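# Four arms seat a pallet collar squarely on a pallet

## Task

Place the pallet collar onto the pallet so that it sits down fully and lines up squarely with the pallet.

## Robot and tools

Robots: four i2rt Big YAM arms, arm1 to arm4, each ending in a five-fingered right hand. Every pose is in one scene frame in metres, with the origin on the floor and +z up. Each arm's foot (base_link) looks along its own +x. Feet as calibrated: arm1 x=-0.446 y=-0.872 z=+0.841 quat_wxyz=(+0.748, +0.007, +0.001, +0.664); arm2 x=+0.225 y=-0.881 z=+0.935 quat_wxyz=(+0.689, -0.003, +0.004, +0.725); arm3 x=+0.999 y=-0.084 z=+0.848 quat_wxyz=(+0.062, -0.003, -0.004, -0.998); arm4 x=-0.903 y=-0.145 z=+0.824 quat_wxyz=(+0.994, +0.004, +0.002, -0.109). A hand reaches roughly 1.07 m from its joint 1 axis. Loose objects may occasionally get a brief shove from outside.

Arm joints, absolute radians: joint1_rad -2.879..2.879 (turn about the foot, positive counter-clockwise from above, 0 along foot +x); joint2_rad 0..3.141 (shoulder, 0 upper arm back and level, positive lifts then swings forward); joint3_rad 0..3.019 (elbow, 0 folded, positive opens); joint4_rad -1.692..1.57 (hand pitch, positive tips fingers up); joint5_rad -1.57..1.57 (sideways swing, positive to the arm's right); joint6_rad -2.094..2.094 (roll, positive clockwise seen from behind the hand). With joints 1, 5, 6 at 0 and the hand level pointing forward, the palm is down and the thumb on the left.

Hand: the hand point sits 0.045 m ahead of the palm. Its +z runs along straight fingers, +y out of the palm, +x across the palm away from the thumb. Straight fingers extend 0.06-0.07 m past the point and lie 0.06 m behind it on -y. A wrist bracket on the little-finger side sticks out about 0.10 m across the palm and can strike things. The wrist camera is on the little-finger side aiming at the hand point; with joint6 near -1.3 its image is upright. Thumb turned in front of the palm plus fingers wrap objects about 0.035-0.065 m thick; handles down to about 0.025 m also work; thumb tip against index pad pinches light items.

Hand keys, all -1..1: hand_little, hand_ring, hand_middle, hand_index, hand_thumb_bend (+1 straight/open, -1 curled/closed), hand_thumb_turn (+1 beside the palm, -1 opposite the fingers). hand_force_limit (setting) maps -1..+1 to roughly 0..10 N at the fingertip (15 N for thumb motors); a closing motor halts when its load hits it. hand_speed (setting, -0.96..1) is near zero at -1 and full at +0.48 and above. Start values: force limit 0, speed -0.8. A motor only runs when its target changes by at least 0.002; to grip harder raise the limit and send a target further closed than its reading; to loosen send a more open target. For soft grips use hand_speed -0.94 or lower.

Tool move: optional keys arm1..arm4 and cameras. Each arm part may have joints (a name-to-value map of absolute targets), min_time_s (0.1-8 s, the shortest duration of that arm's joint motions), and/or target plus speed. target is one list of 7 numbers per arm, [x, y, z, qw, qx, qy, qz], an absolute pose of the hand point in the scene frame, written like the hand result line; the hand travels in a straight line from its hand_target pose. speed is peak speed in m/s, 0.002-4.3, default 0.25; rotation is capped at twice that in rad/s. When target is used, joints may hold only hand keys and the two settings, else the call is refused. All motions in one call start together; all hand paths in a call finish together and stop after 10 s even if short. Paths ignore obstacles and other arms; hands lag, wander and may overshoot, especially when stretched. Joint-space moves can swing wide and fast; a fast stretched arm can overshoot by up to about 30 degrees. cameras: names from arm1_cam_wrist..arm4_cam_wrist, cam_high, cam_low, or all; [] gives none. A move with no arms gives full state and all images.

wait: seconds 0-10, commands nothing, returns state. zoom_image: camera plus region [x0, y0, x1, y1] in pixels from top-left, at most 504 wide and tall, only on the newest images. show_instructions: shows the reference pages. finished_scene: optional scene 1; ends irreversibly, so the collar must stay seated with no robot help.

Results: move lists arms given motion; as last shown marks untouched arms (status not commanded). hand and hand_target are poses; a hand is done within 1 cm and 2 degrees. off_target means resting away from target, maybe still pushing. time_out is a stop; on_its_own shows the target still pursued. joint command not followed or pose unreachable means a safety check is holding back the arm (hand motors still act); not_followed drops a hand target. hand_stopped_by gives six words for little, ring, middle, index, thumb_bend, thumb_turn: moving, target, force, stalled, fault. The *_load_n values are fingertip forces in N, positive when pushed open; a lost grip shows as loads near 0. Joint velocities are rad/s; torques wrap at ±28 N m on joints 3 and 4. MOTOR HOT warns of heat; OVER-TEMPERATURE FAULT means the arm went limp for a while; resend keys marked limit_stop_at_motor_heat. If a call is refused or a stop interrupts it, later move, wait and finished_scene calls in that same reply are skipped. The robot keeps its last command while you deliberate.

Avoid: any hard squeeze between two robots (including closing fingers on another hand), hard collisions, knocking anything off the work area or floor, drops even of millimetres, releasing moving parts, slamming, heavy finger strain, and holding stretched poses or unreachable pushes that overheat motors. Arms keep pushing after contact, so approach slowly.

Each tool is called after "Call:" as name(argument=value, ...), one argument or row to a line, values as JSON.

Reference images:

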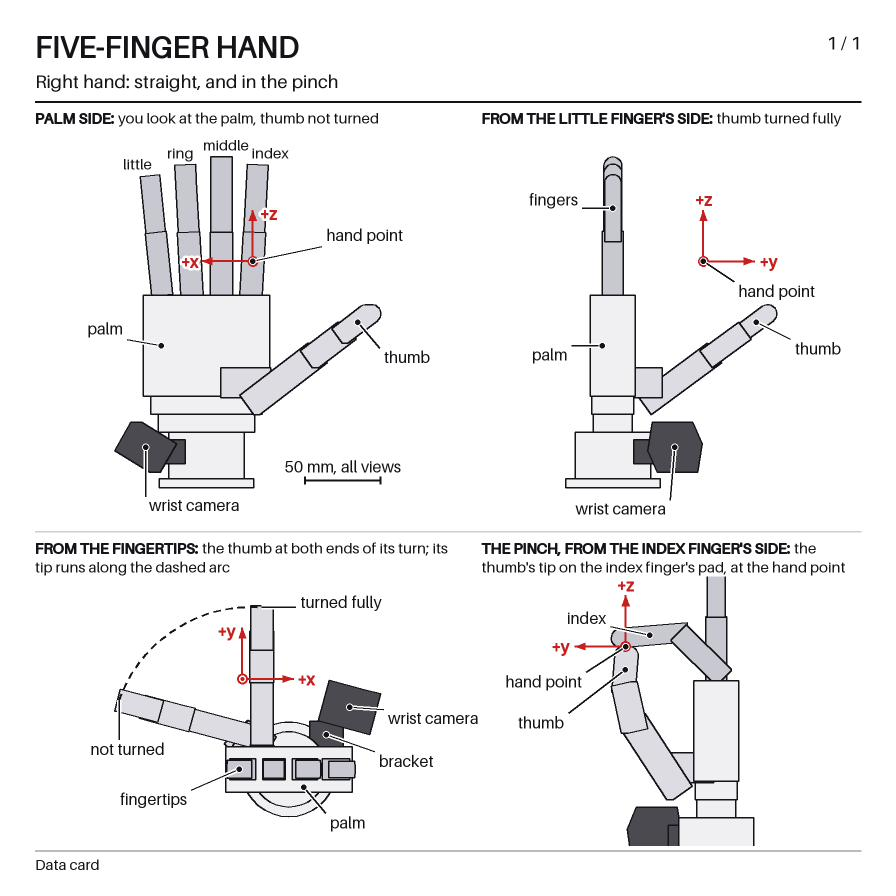

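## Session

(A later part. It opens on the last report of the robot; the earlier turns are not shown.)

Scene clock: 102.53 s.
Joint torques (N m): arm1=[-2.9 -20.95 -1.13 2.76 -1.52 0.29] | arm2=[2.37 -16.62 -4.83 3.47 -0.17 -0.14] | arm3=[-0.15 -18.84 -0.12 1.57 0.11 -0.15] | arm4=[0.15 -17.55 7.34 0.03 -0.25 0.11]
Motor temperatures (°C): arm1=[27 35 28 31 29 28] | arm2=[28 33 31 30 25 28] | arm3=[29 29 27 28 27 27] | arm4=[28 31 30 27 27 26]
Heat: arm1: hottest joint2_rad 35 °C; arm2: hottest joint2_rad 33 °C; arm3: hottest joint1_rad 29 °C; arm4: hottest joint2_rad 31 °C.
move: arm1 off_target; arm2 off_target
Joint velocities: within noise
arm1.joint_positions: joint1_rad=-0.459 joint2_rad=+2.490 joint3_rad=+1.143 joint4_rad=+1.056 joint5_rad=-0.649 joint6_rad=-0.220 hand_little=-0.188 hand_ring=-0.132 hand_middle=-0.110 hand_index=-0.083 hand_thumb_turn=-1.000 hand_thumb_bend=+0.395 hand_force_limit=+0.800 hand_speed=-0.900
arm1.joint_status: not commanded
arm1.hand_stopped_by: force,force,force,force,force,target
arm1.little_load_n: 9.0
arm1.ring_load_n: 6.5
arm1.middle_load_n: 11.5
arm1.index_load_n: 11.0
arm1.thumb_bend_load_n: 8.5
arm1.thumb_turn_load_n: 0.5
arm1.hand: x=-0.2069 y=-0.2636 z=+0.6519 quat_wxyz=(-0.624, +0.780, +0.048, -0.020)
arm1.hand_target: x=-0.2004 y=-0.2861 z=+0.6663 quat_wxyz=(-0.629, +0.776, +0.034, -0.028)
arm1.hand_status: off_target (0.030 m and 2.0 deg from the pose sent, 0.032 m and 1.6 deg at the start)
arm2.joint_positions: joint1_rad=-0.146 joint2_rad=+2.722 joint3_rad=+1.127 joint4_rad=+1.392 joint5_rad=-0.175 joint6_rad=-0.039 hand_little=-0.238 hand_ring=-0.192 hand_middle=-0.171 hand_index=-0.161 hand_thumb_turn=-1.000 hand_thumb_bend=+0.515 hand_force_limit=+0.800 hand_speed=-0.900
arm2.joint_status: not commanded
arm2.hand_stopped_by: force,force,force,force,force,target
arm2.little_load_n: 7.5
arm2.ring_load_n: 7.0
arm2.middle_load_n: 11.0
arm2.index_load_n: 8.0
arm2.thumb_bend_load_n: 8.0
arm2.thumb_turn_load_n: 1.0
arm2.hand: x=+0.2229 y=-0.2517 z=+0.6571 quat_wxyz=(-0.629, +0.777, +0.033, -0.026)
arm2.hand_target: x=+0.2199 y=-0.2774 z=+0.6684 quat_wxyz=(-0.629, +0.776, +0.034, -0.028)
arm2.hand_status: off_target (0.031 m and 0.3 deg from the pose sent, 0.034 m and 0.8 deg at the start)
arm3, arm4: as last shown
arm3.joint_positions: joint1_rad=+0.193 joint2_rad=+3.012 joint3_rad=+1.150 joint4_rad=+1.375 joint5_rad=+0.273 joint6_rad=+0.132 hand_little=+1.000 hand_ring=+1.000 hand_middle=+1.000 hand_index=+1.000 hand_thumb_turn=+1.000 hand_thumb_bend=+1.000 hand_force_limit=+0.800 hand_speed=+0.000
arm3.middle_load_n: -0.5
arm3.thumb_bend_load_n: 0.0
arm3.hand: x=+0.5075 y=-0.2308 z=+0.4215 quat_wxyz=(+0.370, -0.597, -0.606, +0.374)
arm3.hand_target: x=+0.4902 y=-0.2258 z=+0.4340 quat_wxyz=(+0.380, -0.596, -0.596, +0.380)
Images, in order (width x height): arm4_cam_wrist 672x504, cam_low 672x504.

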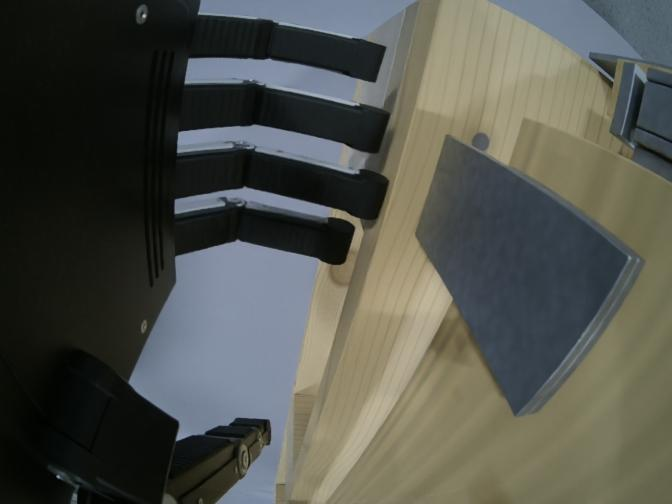

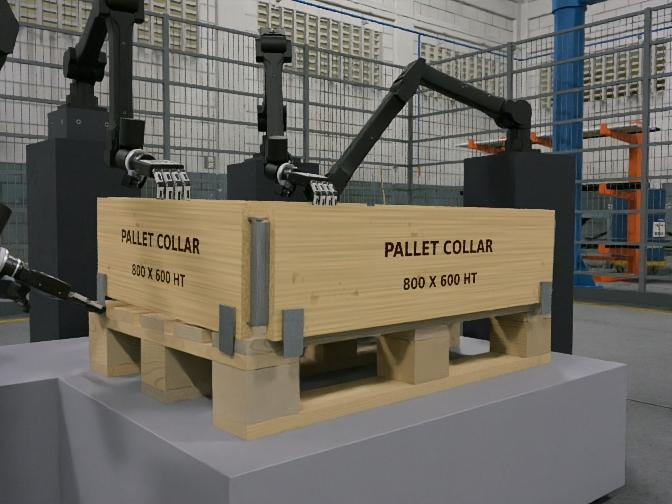

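Call:
move(
  arm1={"target": [-0.200, -0.270, 0.664, 0.629, -0.776, -0.034, 0.028], "speed": 0.05},
  arm2={"target": [0.220, -0.262, 0.666, 0.629, -0.776, -0.034, 0.028], "speed": 0.05},
  arm3={"target": [0.54, -0.226, 0.41, 0.38, -0.5963, -0.5963, 0.38], "speed": 0.15},
  arm4={"target": [-0.30, -0.39, 0.45, 0, 0, 1, 0], "speed": 0.15},
)

Call:
move(
  arm3={"target": [0.60, 0.0, 0.62, 0.4025, -0.5814, -0.5814, 0.4025], "speed": 0.35},
  arm4={"target": [-0.50, -0.36, 0.72, 0, 0, 1, 0], "speed": 0.3},
)

Call:
move(
  arm3={"target": [0.59, 0.222, 0.50, 0.4304, -0.5610, -0.5610, 0.4304], "speed": 0.3},
  arm4={"target": [-0.56, 0.22, 0.76, 0.4304, -0.5610, 0.5610, -0.4304], "speed": 0.4, "joints": {"hand_little": 1, "hand_ring": 1, "hand_middle": 1, "hand_index": 1}},
  cameras=["arm3_cam_wrist", "arm4_cam_wrist", "cam_high", "cam_low"],
)

Scene clock: 105.87 s.
Joint torques (N m): arm1=[-1.61 -20.19 2.4 2.15 -0.94 0.35] | arm2=[2.67 -16.15 -1.69 2.11 -0.06 -0.13] | arm3=[1.96 -14.74 -1.52 2.4 0.19 -0.02] | arm4=[0.38 -17.85 7.15 0.17 -0.22 -0.07]
Motor temperatures (°C): arm1=[27 35 28 31 29 28] | arm2=[28 33 31 30 25 27] | arm3=[29 29 27 28 27 27] | arm4=[28 32 31 27 27 26]
Heat: arm1: hottest joint2_rad 35 °C; arm2: hottest joint2_rad 33 °C; arm3: hottest joint1_rad 29 °C; arm4: hottest joint2_rad 32 °C.
move: arm1 off_target; arm2 off_target; arm3 off_target; arm4 done
Joint velocities: within noise
arm1.joint_positions: joint1_rad=-0.459 joint2_rad=+2.490 joint3_rad=+1.151 joint4_rad=+1.056 joint5_rad=-0.647 joint6_rad=-0.220 hand_little=-0.188 hand_ring=-0.132 hand_middle=-0.110 hand_index=-0.083 hand_thumb_turn=-1.000 hand_thumb_bend=+0.395 hand_force_limit=+0.800 hand_speed=-0.900
arm1.joint_status: not commanded
arm1.hand_stopped_by: force,force,force,force,force,target
arm1.little_load_n: 8.0
arm1.ring_load_n: 5.5
arm1.middle_load_n: 11.0
arm1.index_load_n: 10.0
arm1.thumb_bend_load_n: 9.0
arm1.thumb_turn_load_n: 0.5
arm1.hand: x=-0.2046 y=-0.2602 z=+0.6539 quat_wxyz=(-0.626, +0.778, +0.049, -0.017)
arm1.hand_target: x=-0.2000 y=-0.2695 z=+0.6636 quat_wxyz=(-0.629, +0.776, +0.034, -0.028)
arm1.hand_status: off_target (0.015 m and 2.1 deg from the pose sent, 0.015 m and 2.0 deg at the start)
arm2.joint_positions: joint1_rad=-0.146 joint2_rad=+2.722 joint3_rad=+1.129 joint4_rad=+1.392 joint5_rad=-0.175 joint6_rad=-0.039 hand_little=-0.238 hand_ring=-0.192 hand_middle=-0.171 hand_index=-0.161 hand_thumb_turn=-1.000 hand_thumb_bend=+0.515 hand_force_limit=+0.800 hand_speed=-0.900
arm2.joint_status: not commanded
arm2.hand_stopped_by: force,force,force,force,force,target
arm2.little_load_n: 7.0
arm2.ring_load_n: 6.0
arm2.middle_load_n: 10.5
arm2.index_load_n: 8.0
arm2.thumb_bend_load_n: 8.0
arm2.thumb_turn_load_n: 1.0
arm2.hand: x=+0.2230 y=-0.2508 z=+0.6576 quat_wxyz=(-0.629, +0.776, +0.033, -0.026)
arm2.hand_target: x=+0.2201 y=-0.2615 z=+0.6655 quat_wxyz=(-0.629, +0.776, +0.034, -0.028)
arm2.hand_status: off_target (0.014 m and 0.3 deg from the pose sent, 0.014 m and 0.3 deg at the start)
arm3.joint_positions: joint1_rad=+0.204 joint2_rad=+3.070 joint3_rad=+1.137 joint4_rad=+1.469 joint5_rad=+0.308 joint6_rad=+0.136 hand_little=+1.000 hand_ring=+1.000 hand_middle=+1.000 hand_index=+1.000 hand_thumb_turn=+1.000 hand_thumb_bend=+1.000 hand_force_limit=+0.800 hand_speed=+0.000
arm3.joint_status: not commanded
arm3.hand_stopped_by: target,target,target,target,target,target
arm3.little_load_n: 0.0
arm3.ring_load_n: 0.0
arm3.middle_load_n: 0.0
arm3.index_load_n: 0.0
arm3.thumb_bend_load_n: 0.0
arm3.thumb_turn_load_n: -0.5
arm3.hand: x=+0.5293 y=-0.2223 z=+0.4134 quat_wxyz=(+0.383, -0.597, -0.595, +0.377)
arm3.hand_target: x=+0.5397 y=-0.2258 z=+0.4101 quat_wxyz=(+0.380, -0.596, -0.596, +0.380)
arm3.hand_status: off_target (0.012 m and 0.6 deg from the pose sent, 0.035 m and 1.7 deg at the start)
arm4.joint_positions: joint1_rad=-0.277 joint2_rad=+2.798 joint3_rad=+1.915 joint4_rad=-0.694 joint5_rad=+0.008 joint6_rad=+1.091 hand_little=-0.200 hand_ring=-0.200 hand_middle=-0.200 hand_index=-0.200 hand_thumb_turn=+1.000 hand_thumb_bend=+1.000 hand_force_limit=+0.800 hand_speed=+0.000
arm4.joint_status: not commanded
arm4.hand_stopped_by: target,target,target,target,target,target
arm4.little_load_n: 0.0
arm4.ring_load_n: 0.0
arm4.middle_load_n: 0.0
arm4.index_load_n: 0.0
arm4.thumb_bend_load_n: 0.0
arm4.thumb_turn_load_n: 0.0
arm4.hand: x=-0.3093 y=-0.3900 z=+0.4502 quat_wxyz=(+0.007, -0.008, -1.000, -0.002)
arm4.hand_target: x=-0.3003 y=-0.3899 z=+0.4500 quat_wxyz=(+0.000, +0.000, -1.000, +0.000)
arm4.hand_status: done (0.009 m and 1.2 deg from the pose sent, 0.073 m and 0.4 deg at the start)
pictures: none

Scene clock: 107.87 s.
Joint torques (N m): arm1=[-2.02 -20.25 2.28 1.84 -0.95 0.31] | arm2=[2.9 -16.26 -1.76 2.09 -0.06 -0.14] | arm3=[0.85 -12.92 -2.41 2.11 -0.28 -0.22] | arm4=[-0.62 -11.99 5.26 -0.13 -0.22 -0.07]
Motor temperatures (°C): arm1=[27 35 28 31 29 28] | arm2=[28 33 31 30 25 27] | arm3=[29 29 27 28 27 27] | arm4=[28 32 30 27 27 26]
Heat: arm1: hottest joint2_rad 35 °C; arm2: hottest joint2_rad 33 °C; arm3: hottest joint1_rad 29 °C; arm4: hottest joint2_rad 32 °C.
move: arm3 off_target; arm4 done
Joint velocities: within noise
arm1, arm2: as last shown
arm1.little_load_n: 8.5
arm1.ring_load_n: 6.0
arm1.middle_load_n: 10.5
arm1.thumb_bend_load_n: 8.5
arm2.ring_load_n: 6.5
arm2.index_load_n: 7.5
arm3.joint_positions: joint1_rad=-0.570 joint2_rad=+2.569 joint3_rad=+0.549 joint4_rad=+1.570 joint5_rad=-0.422 joint6_rad=-0.188 hand_little=+1.000 hand_ring=+1.000 hand_middle=+1.000 hand_index=+1.000 hand_thumb_turn=+1.000 hand_thumb_bend=+1.000 hand_force_limit=+0.800 hand_speed=+0.000
arm3.joint_status: not commanded
arm3.hand_stopped_by: target,target,target,target,target,target
arm3.little_load_n: 0.0
arm3.ring_load_n: 0.0
arm3.middle_load_n: 0.0
arm3.index_load_n: 0.0
arm3.thumb_bend_load_n: 0.0
arm3.thumb_turn_load_n: 0.0
arm3.hand: x=+0.5940 y=+0.0012 z=+0.6196 quat_wxyz=(+0.383, -0.589, -0.591, +0.397)
arm3.hand_target: x=+0.5996 y=+0.0003 z=+0.6201 quat_wxyz=(+0.384, -0.587, -0.593, +0.395)
arm3.hand_status: off_target (0.006 m and 2.7 deg from the pose sent, 0.312 m and 4.4 deg at the start; a joint's target at an end of its range on 52 of 60 steps)
arm4.joint_positions: joint1_rad=-0.412 joint2_rad=+1.924 joint3_rad=+1.050 joint4_rad=-0.675 joint5_rad=+0.006 joint6_rad=+0.946 hand_little=-0.200 hand_ring=-0.200 hand_middle=-0.200 hand_index=-0.200 hand_thumb_turn=+1.000 hand_thumb_bend=+1.000 hand_force_limit=+0.800 hand_speed=+0.000
arm4.joint_status: not commanded
arm4.hand_stopped_by: target,target,target,target,target,target
arm4.little_load_n: 0.0
arm4.ring_load_n: 0.0
arm4.middle_load_n: 0.0
arm4.index_load_n: 0.0
arm4.thumb_bend_load_n: 0.0
arm4.thumb_turn_load_n: 0.0
arm4.hand: x=-0.4958 y=-0.3617 z=+0.7215 quat_wxyz=(-0.005, -0.004, -1.000, +0.005)
arm4.hand_target: x=-0.4999 y=-0.3601 z=+0.7201 quat_wxyz=(+0.000, +0.000, -1.000, +0.000)
arm4.hand_status: done (0.005 m and 0.9 deg from the pose sent, 0.332 m and 1.2 deg at the start)
pictures: none

Scene clock: 111.53 s.
Joint torques (N m): arm1=[-1.79 -19.9 2.21 1.94 -0.99 0.31] | arm2=[3.08 -16.32 -1.63 2.18 -0.04 -0.12] | arm3=[0.91 -15.97 1.17 0.87 -0.43 -0.13] | arm4=[-0.62 -9.35 3.19 2.43 0.12 -0.06]
Motor temperatures (°C): arm1=[27 35 28 31 29 28] | arm2=[28 33 31 30 25 27] | arm3=[29 29 27 28 27 27] | arm4=[28 32 30 27 27 26]
Heat: arm1: hottest joint2_rad 35 °C; arm2: hottest joint2_rad 33 °C; arm3: hottest joint1_rad 29 °C; arm4: hottest joint2_rad 32 °C.
move: arm3 off_target; arm4 done
Joint velocities: within noise
arm1, arm2: as last shown
arm1.little_load_n: 8.0
arm1.middle_load_n: 11.0
arm1.thumb_bend_load_n: 9.0
arm2.index_load_n: 8.0
arm3.joint_positions: joint1_rad=-1.073 joint2_rad=+2.834 joint3_rad=+1.125 joint4_rad=+1.298 joint5_rad=-0.906 joint6_rad=-0.359 hand_little=+1.000 hand_ring=+1.000 hand_middle=+1.000 hand_index=+1.000 hand_thumb_turn=+1.000 hand_thumb_bend=+1.000 hand_force_limit=+0.800 hand_speed=+0.000
arm3.joint_status: not commanded
arm3.hand_stopped_by: target,target,target,target,target,target
arm3.little_load_n: 0.0
arm3.ring_load_n: 0.0
arm3.middle_load_n: 0.0
arm3.index_load_n: 0.0
arm3.thumb_bend_load_n: 0.0
arm3.thumb_turn_load_n: 0.0
arm3.hand: x=+0.5808 y=+0.2255 z=+0.5132 quat_wxyz=(+0.440, -0.551, -0.563, +0.431)
arm3.hand_target: x=+0.5900 y=+0.2217 z=+0.5005 quat_wxyz=(+0.430, -0.561, -0.561, +0.431)
arm3.hand_status: off_target (0.016 m and 1.6 deg from the pose sent, 0.251 m and 8.2 deg at the start)
arm4.joint_positions: joint1_rad=+1.323 joint2_rad=+1.960 joint3_rad=+0.609 joint4_rad=+0.810 joint5_rad=+1.043 joint6_rad=+0.470 hand_little=+1.000 hand_ring=+1.000 hand_middle=+1.000 hand_index=+1.000 hand_thumb_turn=+1.000 hand_thumb_bend=+1.000 hand_force_limit=+0.800 hand_speed=+0.000
arm4.joint_status: all done
arm4.hand_stopped_by: target,target,target,target,target,target
arm4.little_load_n: 0.0
arm4.ring_load_n: 0.0
arm4.middle_load_n: 0.0
arm4.index_load_n: 0.0
arm4.thumb_bend_load_n: 0.5
arm4.thumb_turn_load_n: -0.5
arm4.hand: x=-0.5618 y=+0.2200 z=+0.7612 quat_wxyz=(-0.429, +0.562, -0.562, +0.430)
arm4.hand_target: x=-0.5599 y=+0.2200 z=+0.7600 quat_wxyz=(-0.430, +0.561, -0.561, +0.430)
arm4.hand_status: done (0.002 m and 0.2 deg from the pose sent, 0.586 m and 111.4 deg at the start)
Images, in order (width x height): arm3_cam_wrist 672x504, arm4_cam_wrist 672x504, cam_high 672x504, cam_low 672x504.

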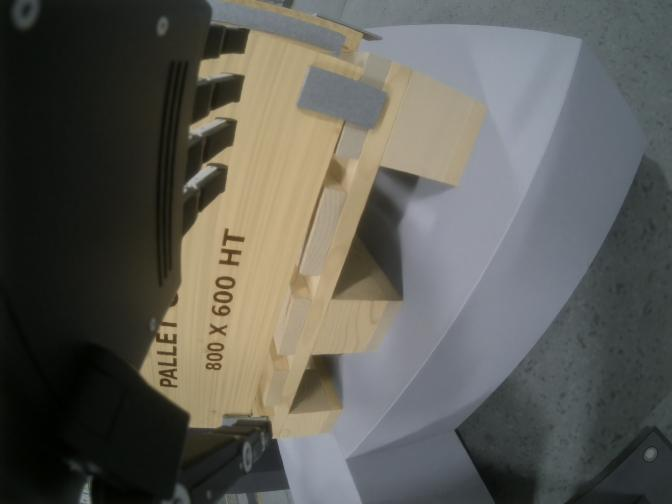

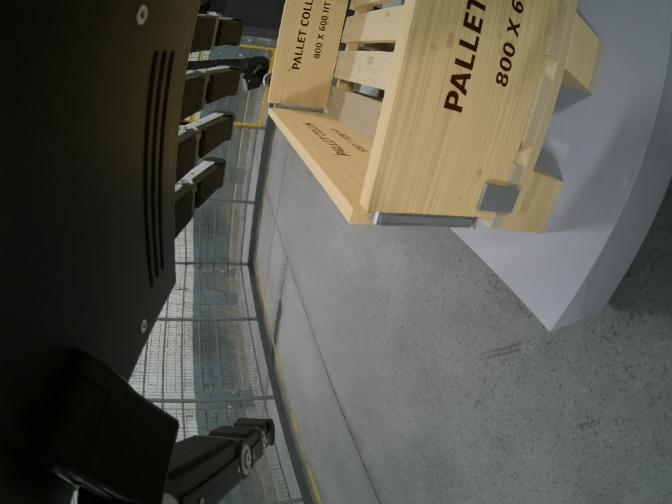

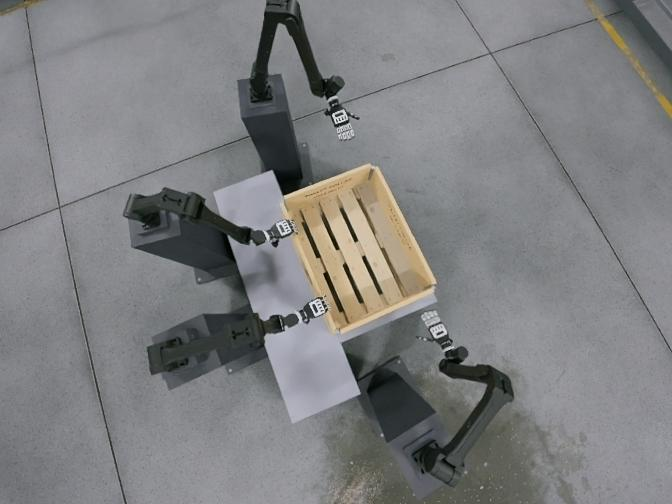

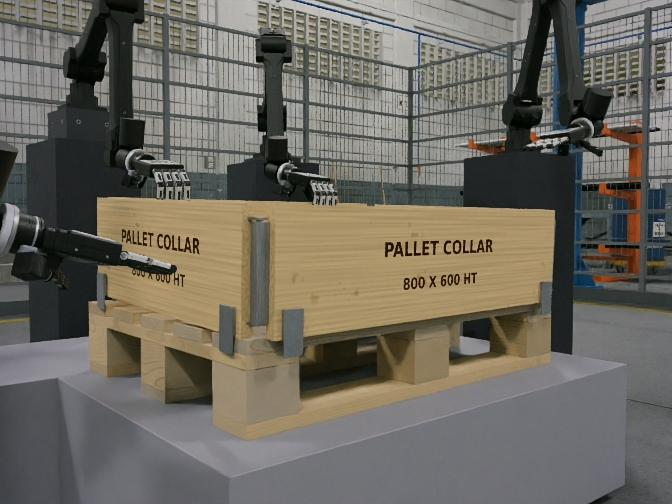

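Call:
zoom_image(
  camera="arm3_cam_wrist",
  region=[200, 0, 500, 300],
)

Call:
zoom_image(
  camera="arm3_cam_wrist",
  region=[290, 20, 430, 160],
)

Call:
zoom_image(
  camera="arm4_cam_wrist",
  region=[420, 120, 620, 280],
)

Scaled by 1.680 from the camera's image (finer frame: 960x720).

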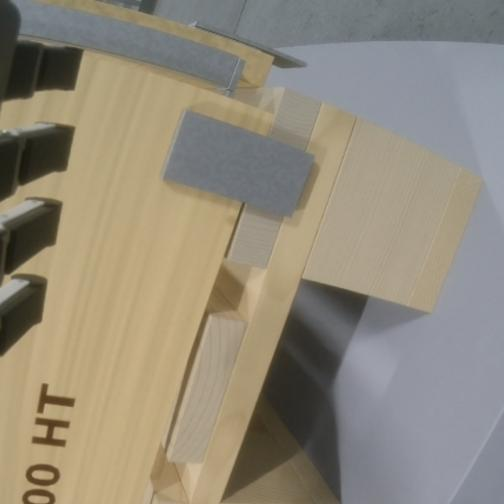

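Scaled by 3.600 from the camera's image (finer frame: 960x720).

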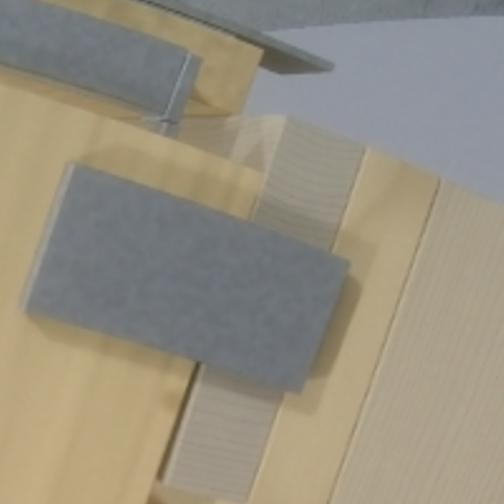

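Scaled by 2.520 from the camera's image (finer frame: 960x720).

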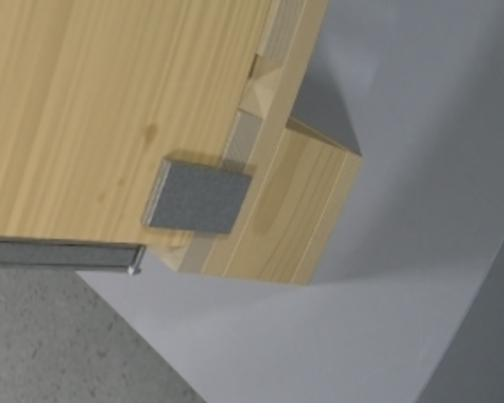

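Call:
move(
  arm3={"target": [0.55, 0.232, 0.385, 0.4304, -0.5610, -0.5610, 0.4304], "speed": 0.15},
  arm4={"target": [-0.54, 0.25, 0.52, 0.4304, -0.5610, 0.5610, -0.4304], "speed": 0.25},
  cameras=["arm3_cam_wrist", "arm4_cam_wrist", "cam_low"],
)

Call:
zoom_image(
  camera="arm4_cam_wrist",
  region=[200, 0, 500, 300],
)

Call:
zoom_image(
  camera="arm3_cam_wrist",
  region=[200, 0, 500, 300],
)

Scene clock: 114.07 s.
Joint torques (N m): arm1=[-2.02 -20.13 2.33 1.87 -0.98 0.35] | arm2=[2.84 -16.67 -1.7 2.09 -0.04 -0.12] | arm3=[2.43 -16.56 1.98 0.84 -0.15 -0.11] | arm4=[-0.91 -13.57 0.62 2.43 0.16 -0.08]
Motor temperatures (°C): arm1=[27 35 28 31 29 28] | arm2=[28 33 31 30 25 27] | arm3=[29 29 27 28 27 27] | arm4=[28 32 30 27 27 26]
Heat: arm1: hottest joint2_rad 35 °C; arm2: hottest joint2_rad 33 °C; arm3: hottest joint1_rad 29 °C; arm4: hottest joint2_rad 32 °C.
move: arm3 off_target; arm4 done
Joint velocities: within noise
arm1, arm2: as last shown
arm1.ring_load_n: 5.5
arm1.thumb_bend_load_n: 8.5
arm3.joint_positions: joint1_rad=-1.038 joint2_rad=+3.121 joint3_rad=+1.502 joint4_rad=+1.208 joint5_rad=-0.856 joint6_rad=-0.347 hand_little=+1.000 hand_ring=+1.000 hand_middle=+1.000 hand_index=+1.000 hand_thumb_turn=+1.000 hand_thumb_bend=+1.000 hand_force_limit=+0.800 hand_speed=+0.000
arm3.joint_status: not commanded
arm3.hand_stopped_by: target,target,target,target,target,target
arm3.little_load_n: 0.0
arm3.ring_load_n: 0.0
arm3.middle_load_n: 0.0
arm3.index_load_n: 0.0
arm3.thumb_bend_load_n: 0.0
arm3.thumb_turn_load_n: 0.0
arm3.hand: x=+0.5501 y=+0.2442 z=+0.3971 quat_wxyz=(+0.438, -0.559, -0.562, +0.424)
arm3.hand_target: x=+0.5505 y=+0.2319 z=+0.3865 quat_wxyz=(+0.426, -0.563, -0.565, +0.427)
arm3.hand_status: off_target (0.017 m and 1.2 deg from the pose sent, 0.132 m and 1.6 deg at the start; a joint's target at an end of its range on 23 of 54 steps)
arm4.joint_positions: joint1_rad=+1.313 joint2_rad=+2.741 joint3_rad=+1.025 joint4_rad=+1.168 joint5_rad=+1.029 joint6_rad=+0.456 hand_little=+1.000 hand_ring=+1.000 hand_middle=+1.000 hand_index=+1.000 hand_thumb_turn=+1.000 hand_thumb_bend=+1.000 hand_force_limit=+0.800 hand_speed=+0.000
arm4.joint_status: not commanded
arm4.hand_stopped_by: target,target,target,target,target,target
arm4.little_load_n: 0.0
arm4.ring_load_n: 0.0
arm4.middle_load_n: 0.0
arm4.index_load_n: 0.0
arm4.thumb_bend_load_n: 0.0
arm4.thumb_turn_load_n: -0.5
arm4.hand: x=-0.5468 y=+0.2455 z=+0.5141 quat_wxyz=(-0.423, +0.569, -0.559, +0.431)
arm4.hand_target: x=-0.5401 y=+0.2500 z=+0.5200 quat_wxyz=(-0.430, +0.561, -0.561, +0.430)
arm4.hand_status: done (0.010 m and 1.3 deg from the pose sent, 0.244 m and 0.2 deg at the start)
Images, in order (width x height): arm3_cam_wrist 672x504, arm4_cam_wrist 672x504, cam_low 672x504.

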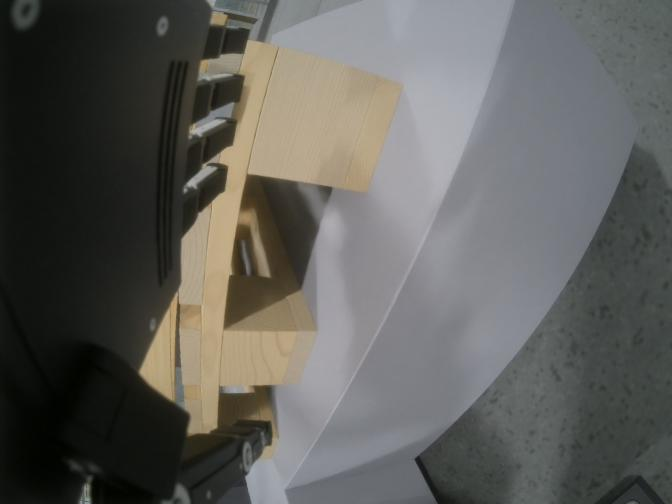

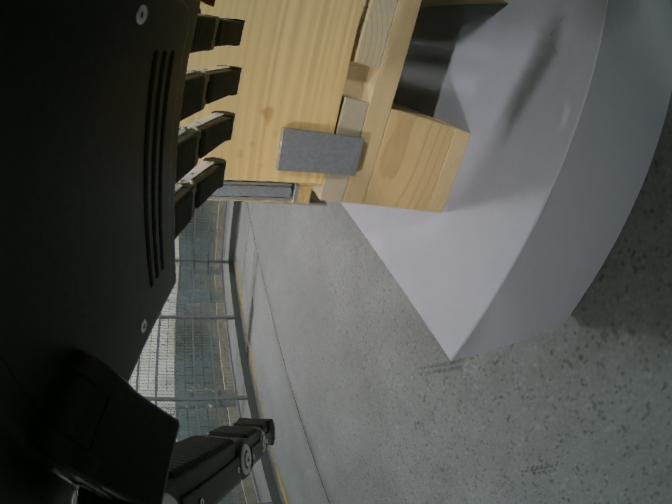

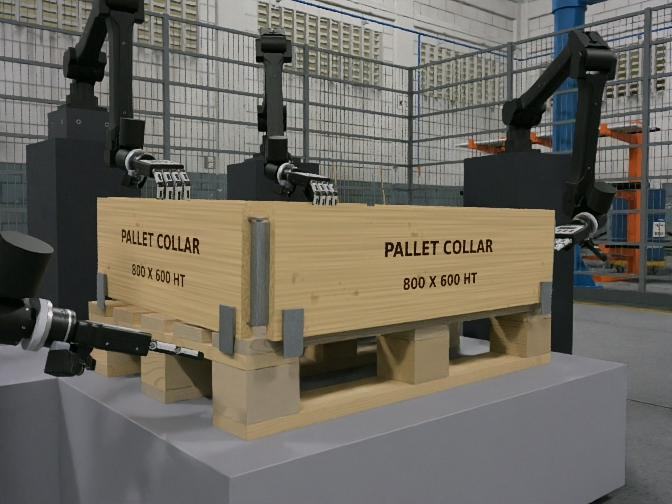

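Scaled by 1.680 from the camera's image (finer frame: 960x720).

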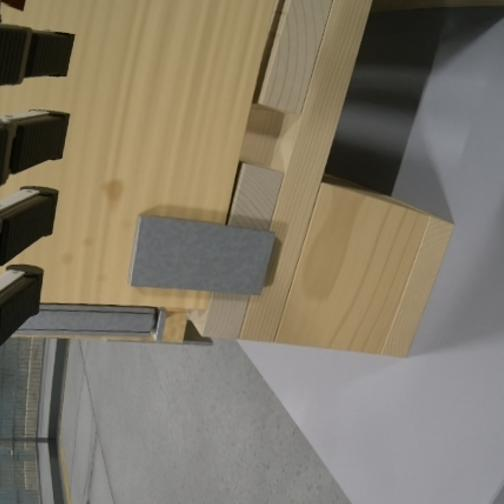

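Scaled by 1.680 from the camera's image (finer frame: 960x720).

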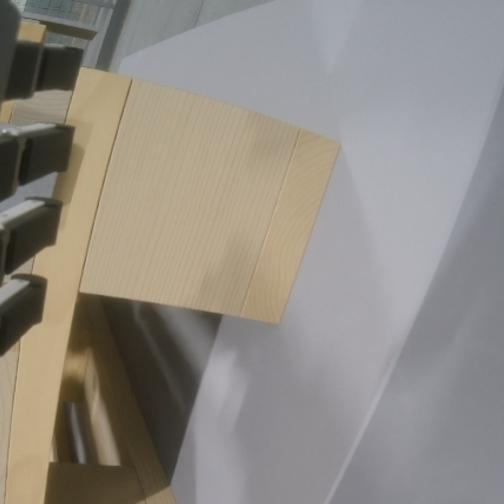

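Call:
move(
  arm3={"target": [0.508, 0.222, 0.380, 0.4304, -0.5610, -0.5610, 0.4304], "speed": 0.1},
  arm4={"target": [-0.495, 0.272, 0.395, 0.4304, -0.5610, 0.5610, -0.4304], "speed": 0.2},
)

Call:
move(
  arm3={"target": [0.492, 0.222, 0.382, 0.4304, -0.5610, -0.5610, 0.4304], "speed": 0.06},
  arm4={"target": [-0.460, 0.272, 0.385, 0.4304, -0.5610, 0.5610, -0.4304], "speed": 0.1},
  cameras=["arm3_cam_wrist", "arm4_cam_wrist", "cam_low"],
)

Call:
zoom_image(
  camera="arm4_cam_wrist",
  region=[180, 0, 380, 240],
)

Call:
zoom_image(
  camera="arm3_cam_wrist",
  region=[180, 0, 380, 240],
)

Call:
zoom_image(
  camera="cam_low",
  region=[100, 200, 400, 440],
)

Scene clock: 116.00 s.
Joint torques (N m): arm1=[-1.61 -20.01 2.18 1.83 -0.98 0.32] | arm2=[2.67 -16.38 -1.69 2.17 -0.06 -0.15] | arm3=[3.14 -18.02 2.71 0.94 -0.19 -0.06] | arm4=[-0.73 -13.86 1.51 1.4 0.09 -0.07]
Motor temperatures (°C): arm1=[27 35 28 31 29 28] | arm2=[28 33 31 30 25 27] | arm3=[29 29 27 28 27 27] | arm4=[28 32 30 27 27 26]
Heat: arm1: hottest joint2_rad 35 °C; arm2: hottest joint2_rad 33 °C; arm3: hottest joint1_rad 29 °C; arm4: hottest joint2_rad 32 °C.
move: arm3 off_target; arm4 done
Joint velocities: within noise
arm1, arm2: as last shown
arm1.little_load_n: 8.5
arm1.ring_load_n: 6.0
arm1.middle_load_n: 10.5
arm1.thumb_bend_load_n: 9.0
arm1.thumb_turn_load_n: 1.0
arm2.ring_load_n: 6.0
arm3.joint_positions: joint1_rad=-0.947 joint2_rad=+3.121 joint3_rad=+1.558 joint4_rad=+1.152 joint5_rad=-0.768 joint6_rad=-0.331 hand_little=+1.000 hand_ring=+1.000 hand_middle=+1.000 hand_index=+1.000 hand_thumb_turn=+1.000 hand_thumb_bend=+1.000 hand_force_limit=+0.800 hand_speed=+0.000
arm3.joint_status: not commanded
arm3.hand_stopped_by: target,target,target,target,target,target
arm3.little_load_n: 0.0
arm3.ring_load_n: -0.5
arm3.middle_load_n: 0.0
arm3.index_load_n: 0.0
arm3.thumb_bend_load_n: 0.0
arm3.thumb_turn_load_n: 0.0
arm3.hand: x=+0.5072 y=+0.2326 z=+0.3922 quat_wxyz=(+0.431, -0.561, -0.572, +0.416)
arm3.hand_target: x=+0.5085 y=+0.2220 z=+0.3818 quat_wxyz=(+0.418, -0.568, -0.572, +0.419)
arm3.hand_status: off_target (0.016 m and 2.1 deg from the pose sent, 0.051 m and 1.2 deg at the start; a joint's target at an end of its range on 41 of 43 steps)
arm4.joint_positions: joint1_rad=+1.243 joint2_rad=+3.062 joint3_rad=+1.433 joint4_rad=+1.162 joint5_rad=+0.970 joint6_rad=+0.397 hand_little=+1.000 hand_ring=+1.000 hand_middle=+1.000 hand_index=+1.000 hand_thumb_turn=+1.000 hand_thumb_bend=+1.000 hand_force_limit=+0.800 hand_speed=+0.000
arm4.joint_status: not commanded
arm4.hand_stopped_by: target,target,target,target,target,target
arm4.little_load_n: 0.0
arm4.ring_load_n: 0.0
arm4.middle_load_n: 0.0
arm4.index_load_n: 0.0
arm4.thumb_bend_load_n: 0.0
arm4.thumb_turn_load_n: 0.0
arm4.hand: x=-0.4980 y=+0.2728 z=+0.3970 quat_wxyz=(-0.434, +0.559, -0.563, +0.427)
arm4.hand_target: x=-0.4949 y=+0.2720 z=+0.3951 quat_wxyz=(-0.430, +0.561, -0.561, +0.430)
arm4.hand_status: done (0.004 m and 0.6 deg from the pose sent, 0.133 m and 1.3 deg at the start)
pictures: none

Scene clock: 117.13 s.
Joint torques (N m): arm1=[-2.08 -20.01 2.51 1.88 -0.97 0.32] | arm2=[2.96 -16.44 -1.74 2.09 -0.05 -0.11] | arm3=[3.78 -18.2 3.49 1.03 -0.22 -0.03] | arm4=[-0.73 -13.98 2.24 1.46 0.05 -0.07]
Motor temperatures (°C): arm1=[27 35 28 31 29 28] | arm2=[28 33 31 30 25 27] | arm3=[29 29 27 28 27 27] | arm4=[28 32 30 27 27 26]
Heat: arm1: hottest joint2_rad 35 °C; arm2: hottest joint2_rad 33 °C; arm3: hottest joint1_rad 29 °C; arm4: hottest joint2_rad 32 °C.
move: arm3 off_target; arm4 done
Joint velocities: within noise
arm1, arm2: as last shown
arm1.joint_positions: joint1_rad=-0.459 joint2_rad=+2.490 joint3_rad=+1.151 joint4_rad=+1.056 joint5_rad=-0.647 joint6_rad=-0.219 hand_little=-0.188 hand_ring=-0.132 hand_middle=-0.110 hand_index=-0.083 hand_thumb_turn=-1.000 hand_thumb_bend=+0.395 hand_force_limit=+0.800 hand_speed=-0.900
arm1.ring_load_n: 5.5
arm1.thumb_bend_load_n: 8.5
arm1.thumb_turn_load_n: 0.5
arm1.hand_target: x=-0.2000 y=-0.2695 z=+0.6637 quat_wxyz=(-0.629, +0.776, +0.034, -0.028)
arm2.ring_load_n: 6.5
arm2.index_load_n: 7.5
arm3.joint_positions: joint1_rad=-0.933 joint2_rad=+3.123 joint3_rad=+1.575 joint4_rad=+1.136 joint5_rad=-0.744 joint6_rad=-0.314 hand_little=+1.000 hand_ring=+1.000 hand_middle=+1.000 hand_index=+1.000 hand_thumb_turn=+1.000 hand_thumb_bend=+1.000 hand_force_limit=+0.800 hand_speed=+0.000
arm3.joint_status: not commanded
arm3.hand_stopped_by: target,target,target,target,target,target
arm3.little_load_n: 0.0
arm3.ring_load_n: 0.0
arm3.middle_load_n: -1.0
arm3.index_load_n: 0.0
arm3.thumb_bend_load_n: 0.0
arm3.thumb_turn_load_n: 0.0
arm3.hand: x=+0.4988 y=+0.2337 z=+0.3908 quat_wxyz=(+0.429, -0.568, -0.567, +0.414)
arm3.hand_target: x=+0.4927 y=+0.2220 z=+0.3837 quat_wxyz=(+0.420, -0.567, -0.571, +0.420)
arm3.hand_status: off_target (0.016 m and 2.2 deg from the pose sent, 0.021 m and 2.1 deg at the start; a joint's target at an end of its range on 33 of 34 steps)
arm4.joint_positions: joint1_rad=+1.180 joint2_rad=+3.087 joint3_rad=+1.512 joint4_rad=+1.149 joint5_rad=+0.913 joint6_rad=+0.350 hand_little=+1.000 hand_ring=+1.000 hand_middle=+1.000 hand_index=+1.000 hand_thumb_turn=+1.000 hand_thumb_bend=+1.000 hand_force_limit=+0.800 hand_speed=+0.000
arm4.joint_status: not commanded
arm4.hand_stopped_by: target,target,target,target,target,target
arm4.little_load_n: 0.0
arm4.ring_load_n: 0.0
arm4.middle_load_n: 0.0
arm4.index_load_n: 0.0
arm4.thumb_bend_load_n: 0.0
arm4.thumb_turn_load_n: 0.0
arm4.hand: x=-0.4625 y=+0.2739 z=+0.3892 quat_wxyz=(-0.435, +0.558, -0.563, +0.427)
arm4.hand_target: x=-0.4600 y=+0.2718 z=+0.3851 quat_wxyz=(-0.430, +0.561, -0.561, +0.430)
arm4.hand_status: done (0.005 m and 0.7 deg from the pose sent, 0.040 m and 0.6 deg at the start)
Images, in order (width x height): arm3_cam_wrist 672x504, arm4_cam_wrist 672x504, cam_low 672x504.

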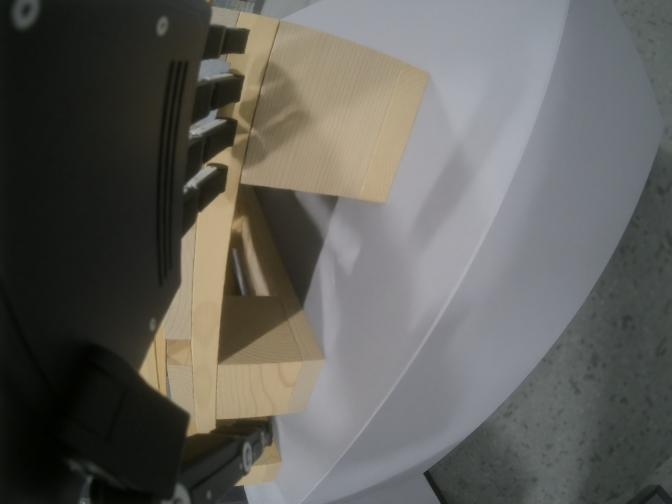

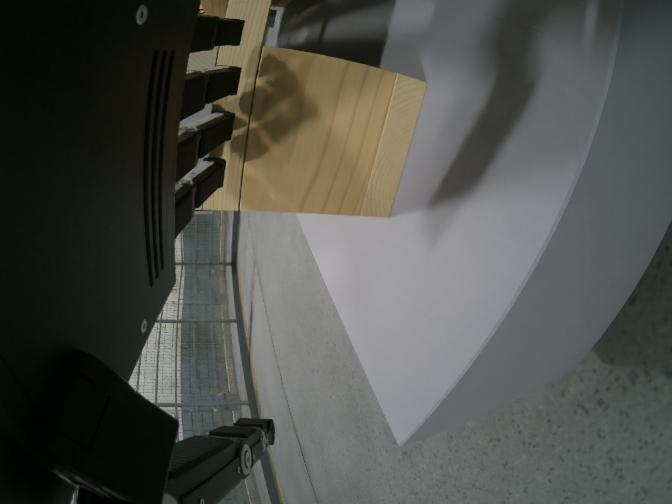

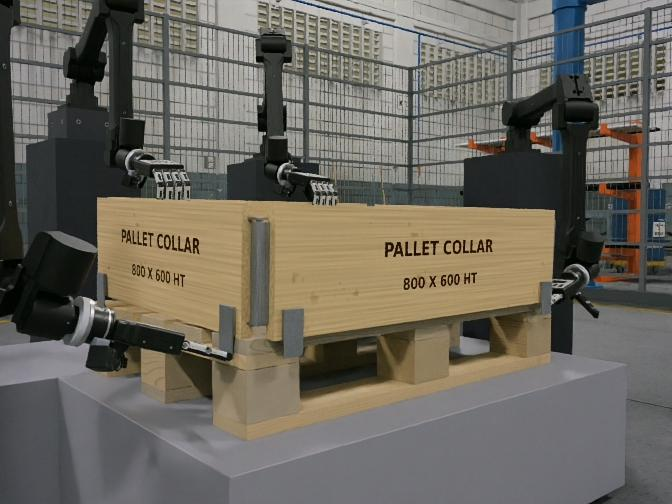

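Scaled by 2.100 from the camera's image (finer frame: 960x720).

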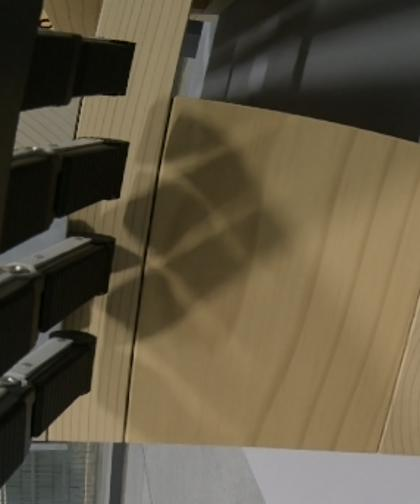

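Scaled by 2.100 from the camera's image (finer frame: 960x720).

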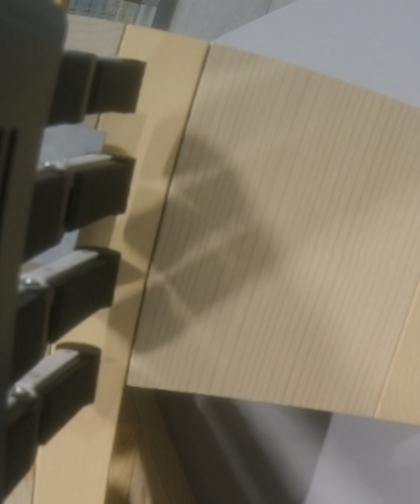

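Scaled by 1.680 from the camera's image (finer frame: 960x720).

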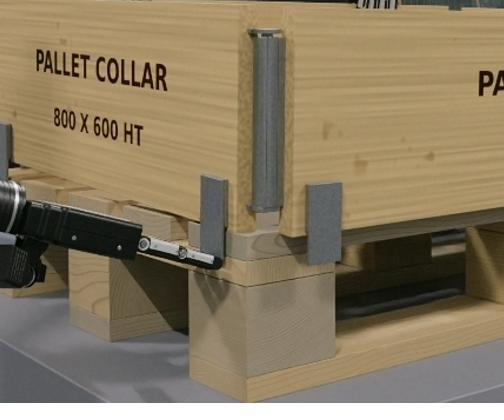

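Call:
move(
  arm3={"target": [0.486, 0.224, 0.420, 0.4304, -0.5610, -0.5610, 0.4304], "speed": 0.05},
  arm4={"target": [-0.446, 0.272, 0.420, 0.4304, -0.5610, 0.5610, -0.4304], "speed": 0.05},
  cameras=["arm3_cam_wrist", "arm4_cam_wrist", "cam_low"],
)

Call:
zoom_image(
  camera="arm4_cam_wrist",
  region=[180, 0, 380, 240],
)

Call:
zoom_image(
  camera="arm3_cam_wrist",
  region=[180, 0, 380, 240],
)

Call:
zoom_image(
  camera="cam_low",
  region=[100, 200, 400, 440],
)

Scene clock: 118.67 s.
Joint torques (N m): arm1=[-2.43 -20.37 2.37 1.8 -0.94 0.34] | arm2=[2.78 -16.5 -1.77 2.11 -0.04 -0.13] | arm3=[2.49 -20.25 1.87 2.51 -0.37 -0.03] | arm4=[-1.79 -16.91 1.52 1.87 0.22 -0.05]
Motor temperatures (°C): arm1=[27 35 28 31 29 28] | arm2=[28 33 31 30 25 27] | arm3=[29 29 27 28 27 27] | arm4=[28 32 30 27 27 26]
Heat: arm1: hottest joint2_rad 35 °C; arm2: hottest joint2_rad 33 °C; arm3: hottest joint1_rad 29 °C; arm4: hottest joint2_rad 32 °C.
move: arm3 off_target; arm4 off_target
Joint velocities: within noise
arm1, arm2: as last shown
arm1.little_load_n: 8.0
arm1.middle_load_n: 11.0
arm1.thumb_bend_load_n: 9.0
arm2.middle_load_n: 11.0
arm2.index_load_n: 8.0
arm3.joint_positions: joint1_rad=-0.926 joint2_rad=+3.082 joint3_rad=+1.521 joint4_rad=+1.154 joint5_rad=-0.746 joint6_rad=-0.275 hand_little=+1.000 hand_ring=+1.000 hand_middle=+1.000 hand_index=+1.000 hand_thumb_turn=+1.000 hand_thumb_bend=+1.000 hand_force_limit=+0.800 hand_speed=+0.000
arm3.joint_status: not commanded
arm3.hand_stopped_by: target,target,target,target,target,target
arm3.little_load_n: 0.0
arm3.ring_load_n: -1.0
arm3.middle_load_n: 0.0
arm3.index_load_n: 0.0
arm3.thumb_bend_load_n: 0.0
arm3.thumb_turn_load_n: 0.0
arm3.hand: x=+0.4980 y=+0.2259 z=+0.4083 quat_wxyz=(+0.421, -0.575, -0.558, +0.424)
arm3.hand_target: x=+0.4861 y=+0.2239 z=+0.4198 quat_wxyz=(+0.430, -0.561, -0.561, +0.430)
arm3.hand_status: off_target (0.017 m and 2.1 deg from the pose sent, 0.033 m and 2.2 deg at the start)
arm4.joint_positions: joint1_rad=+1.168 joint2_rad=+3.038 joint3_rad=+1.443 joint4_rad=+1.140 joint5_rad=+0.888 joint6_rad=+0.332 hand_little=+1.000 hand_ring=+1.000 hand_middle=+1.000 hand_index=+1.000 hand_thumb_turn=+1.000 hand_thumb_bend=+1.000 hand_force_limit=+0.800 hand_speed=+0.000
arm4.joint_status: not commanded
arm4.hand_stopped_by: target,target,target,target,target,target
arm4.little_load_n: 0.0
arm4.ring_load_n: 0.0
arm4.middle_load_n: -3.0
arm4.index_load_n: 0.0
arm4.thumb_bend_load_n: 0.0
arm4.thumb_turn_load_n: -0.5
arm4.hand: x=-0.4652 y=+0.2645 z=+0.4007 quat_wxyz=(-0.422, +0.575, -0.556, +0.426)
arm4.hand_target: x=-0.4460 y=+0.2717 z=+0.4200 quat_wxyz=(-0.430, +0.561, -0.561, +0.431)
arm4.hand_status: off_target (0.028 m and 2.1 deg from the pose sent, 0.035 m and 0.7 deg at the start)
Images, in order (width x height): arm3_cam_wrist 672x504, arm4_cam_wrist 672x504, cam_low 672x504.

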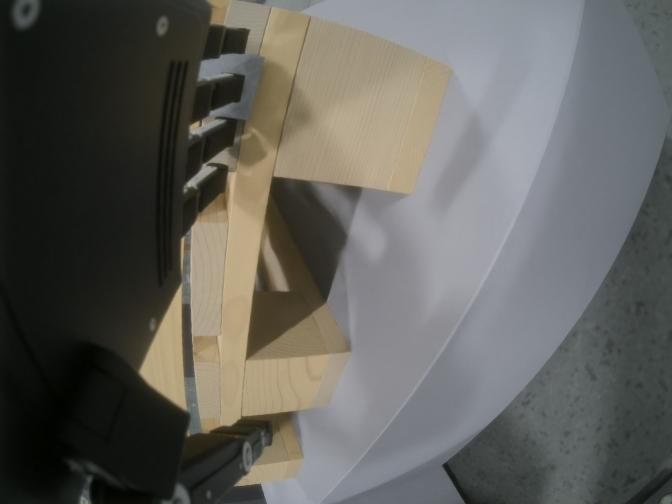

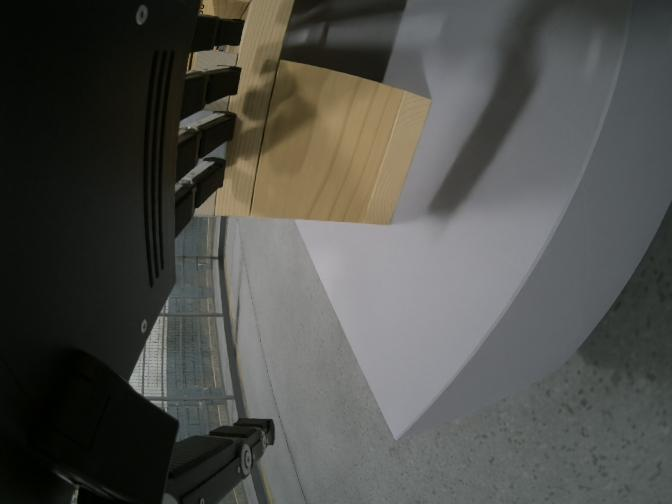

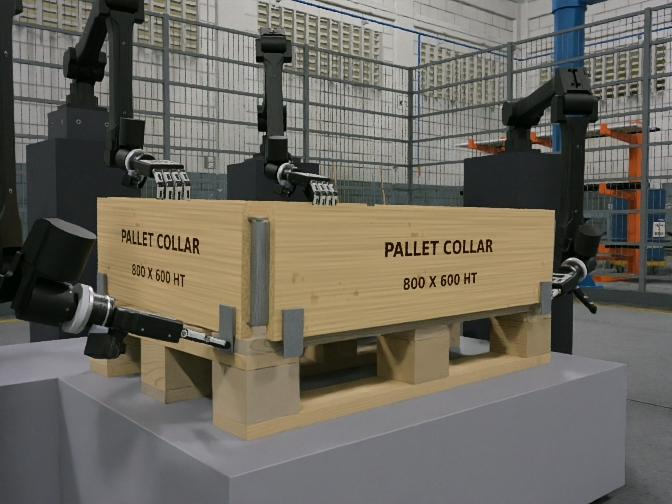

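Scaled by 2.100 from the camera's image (finer frame: 960x720).

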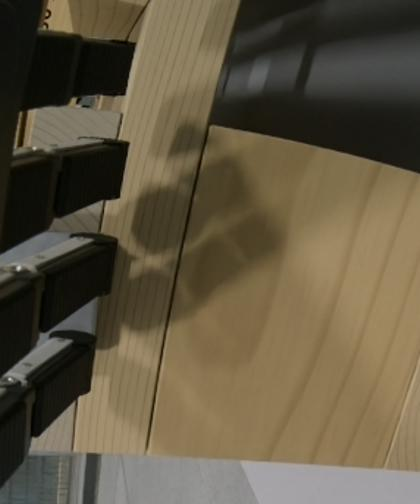

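Scaled by 2.100 from the camera's image (finer frame: 960x720).

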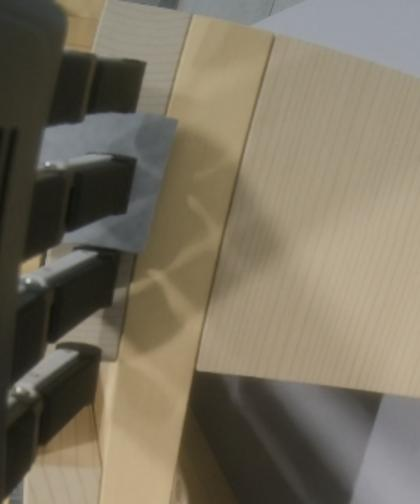

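Scaled by 1.680 from the camera's image (finer frame: 960x720).

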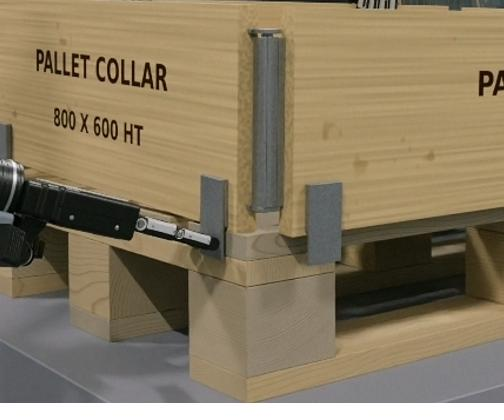

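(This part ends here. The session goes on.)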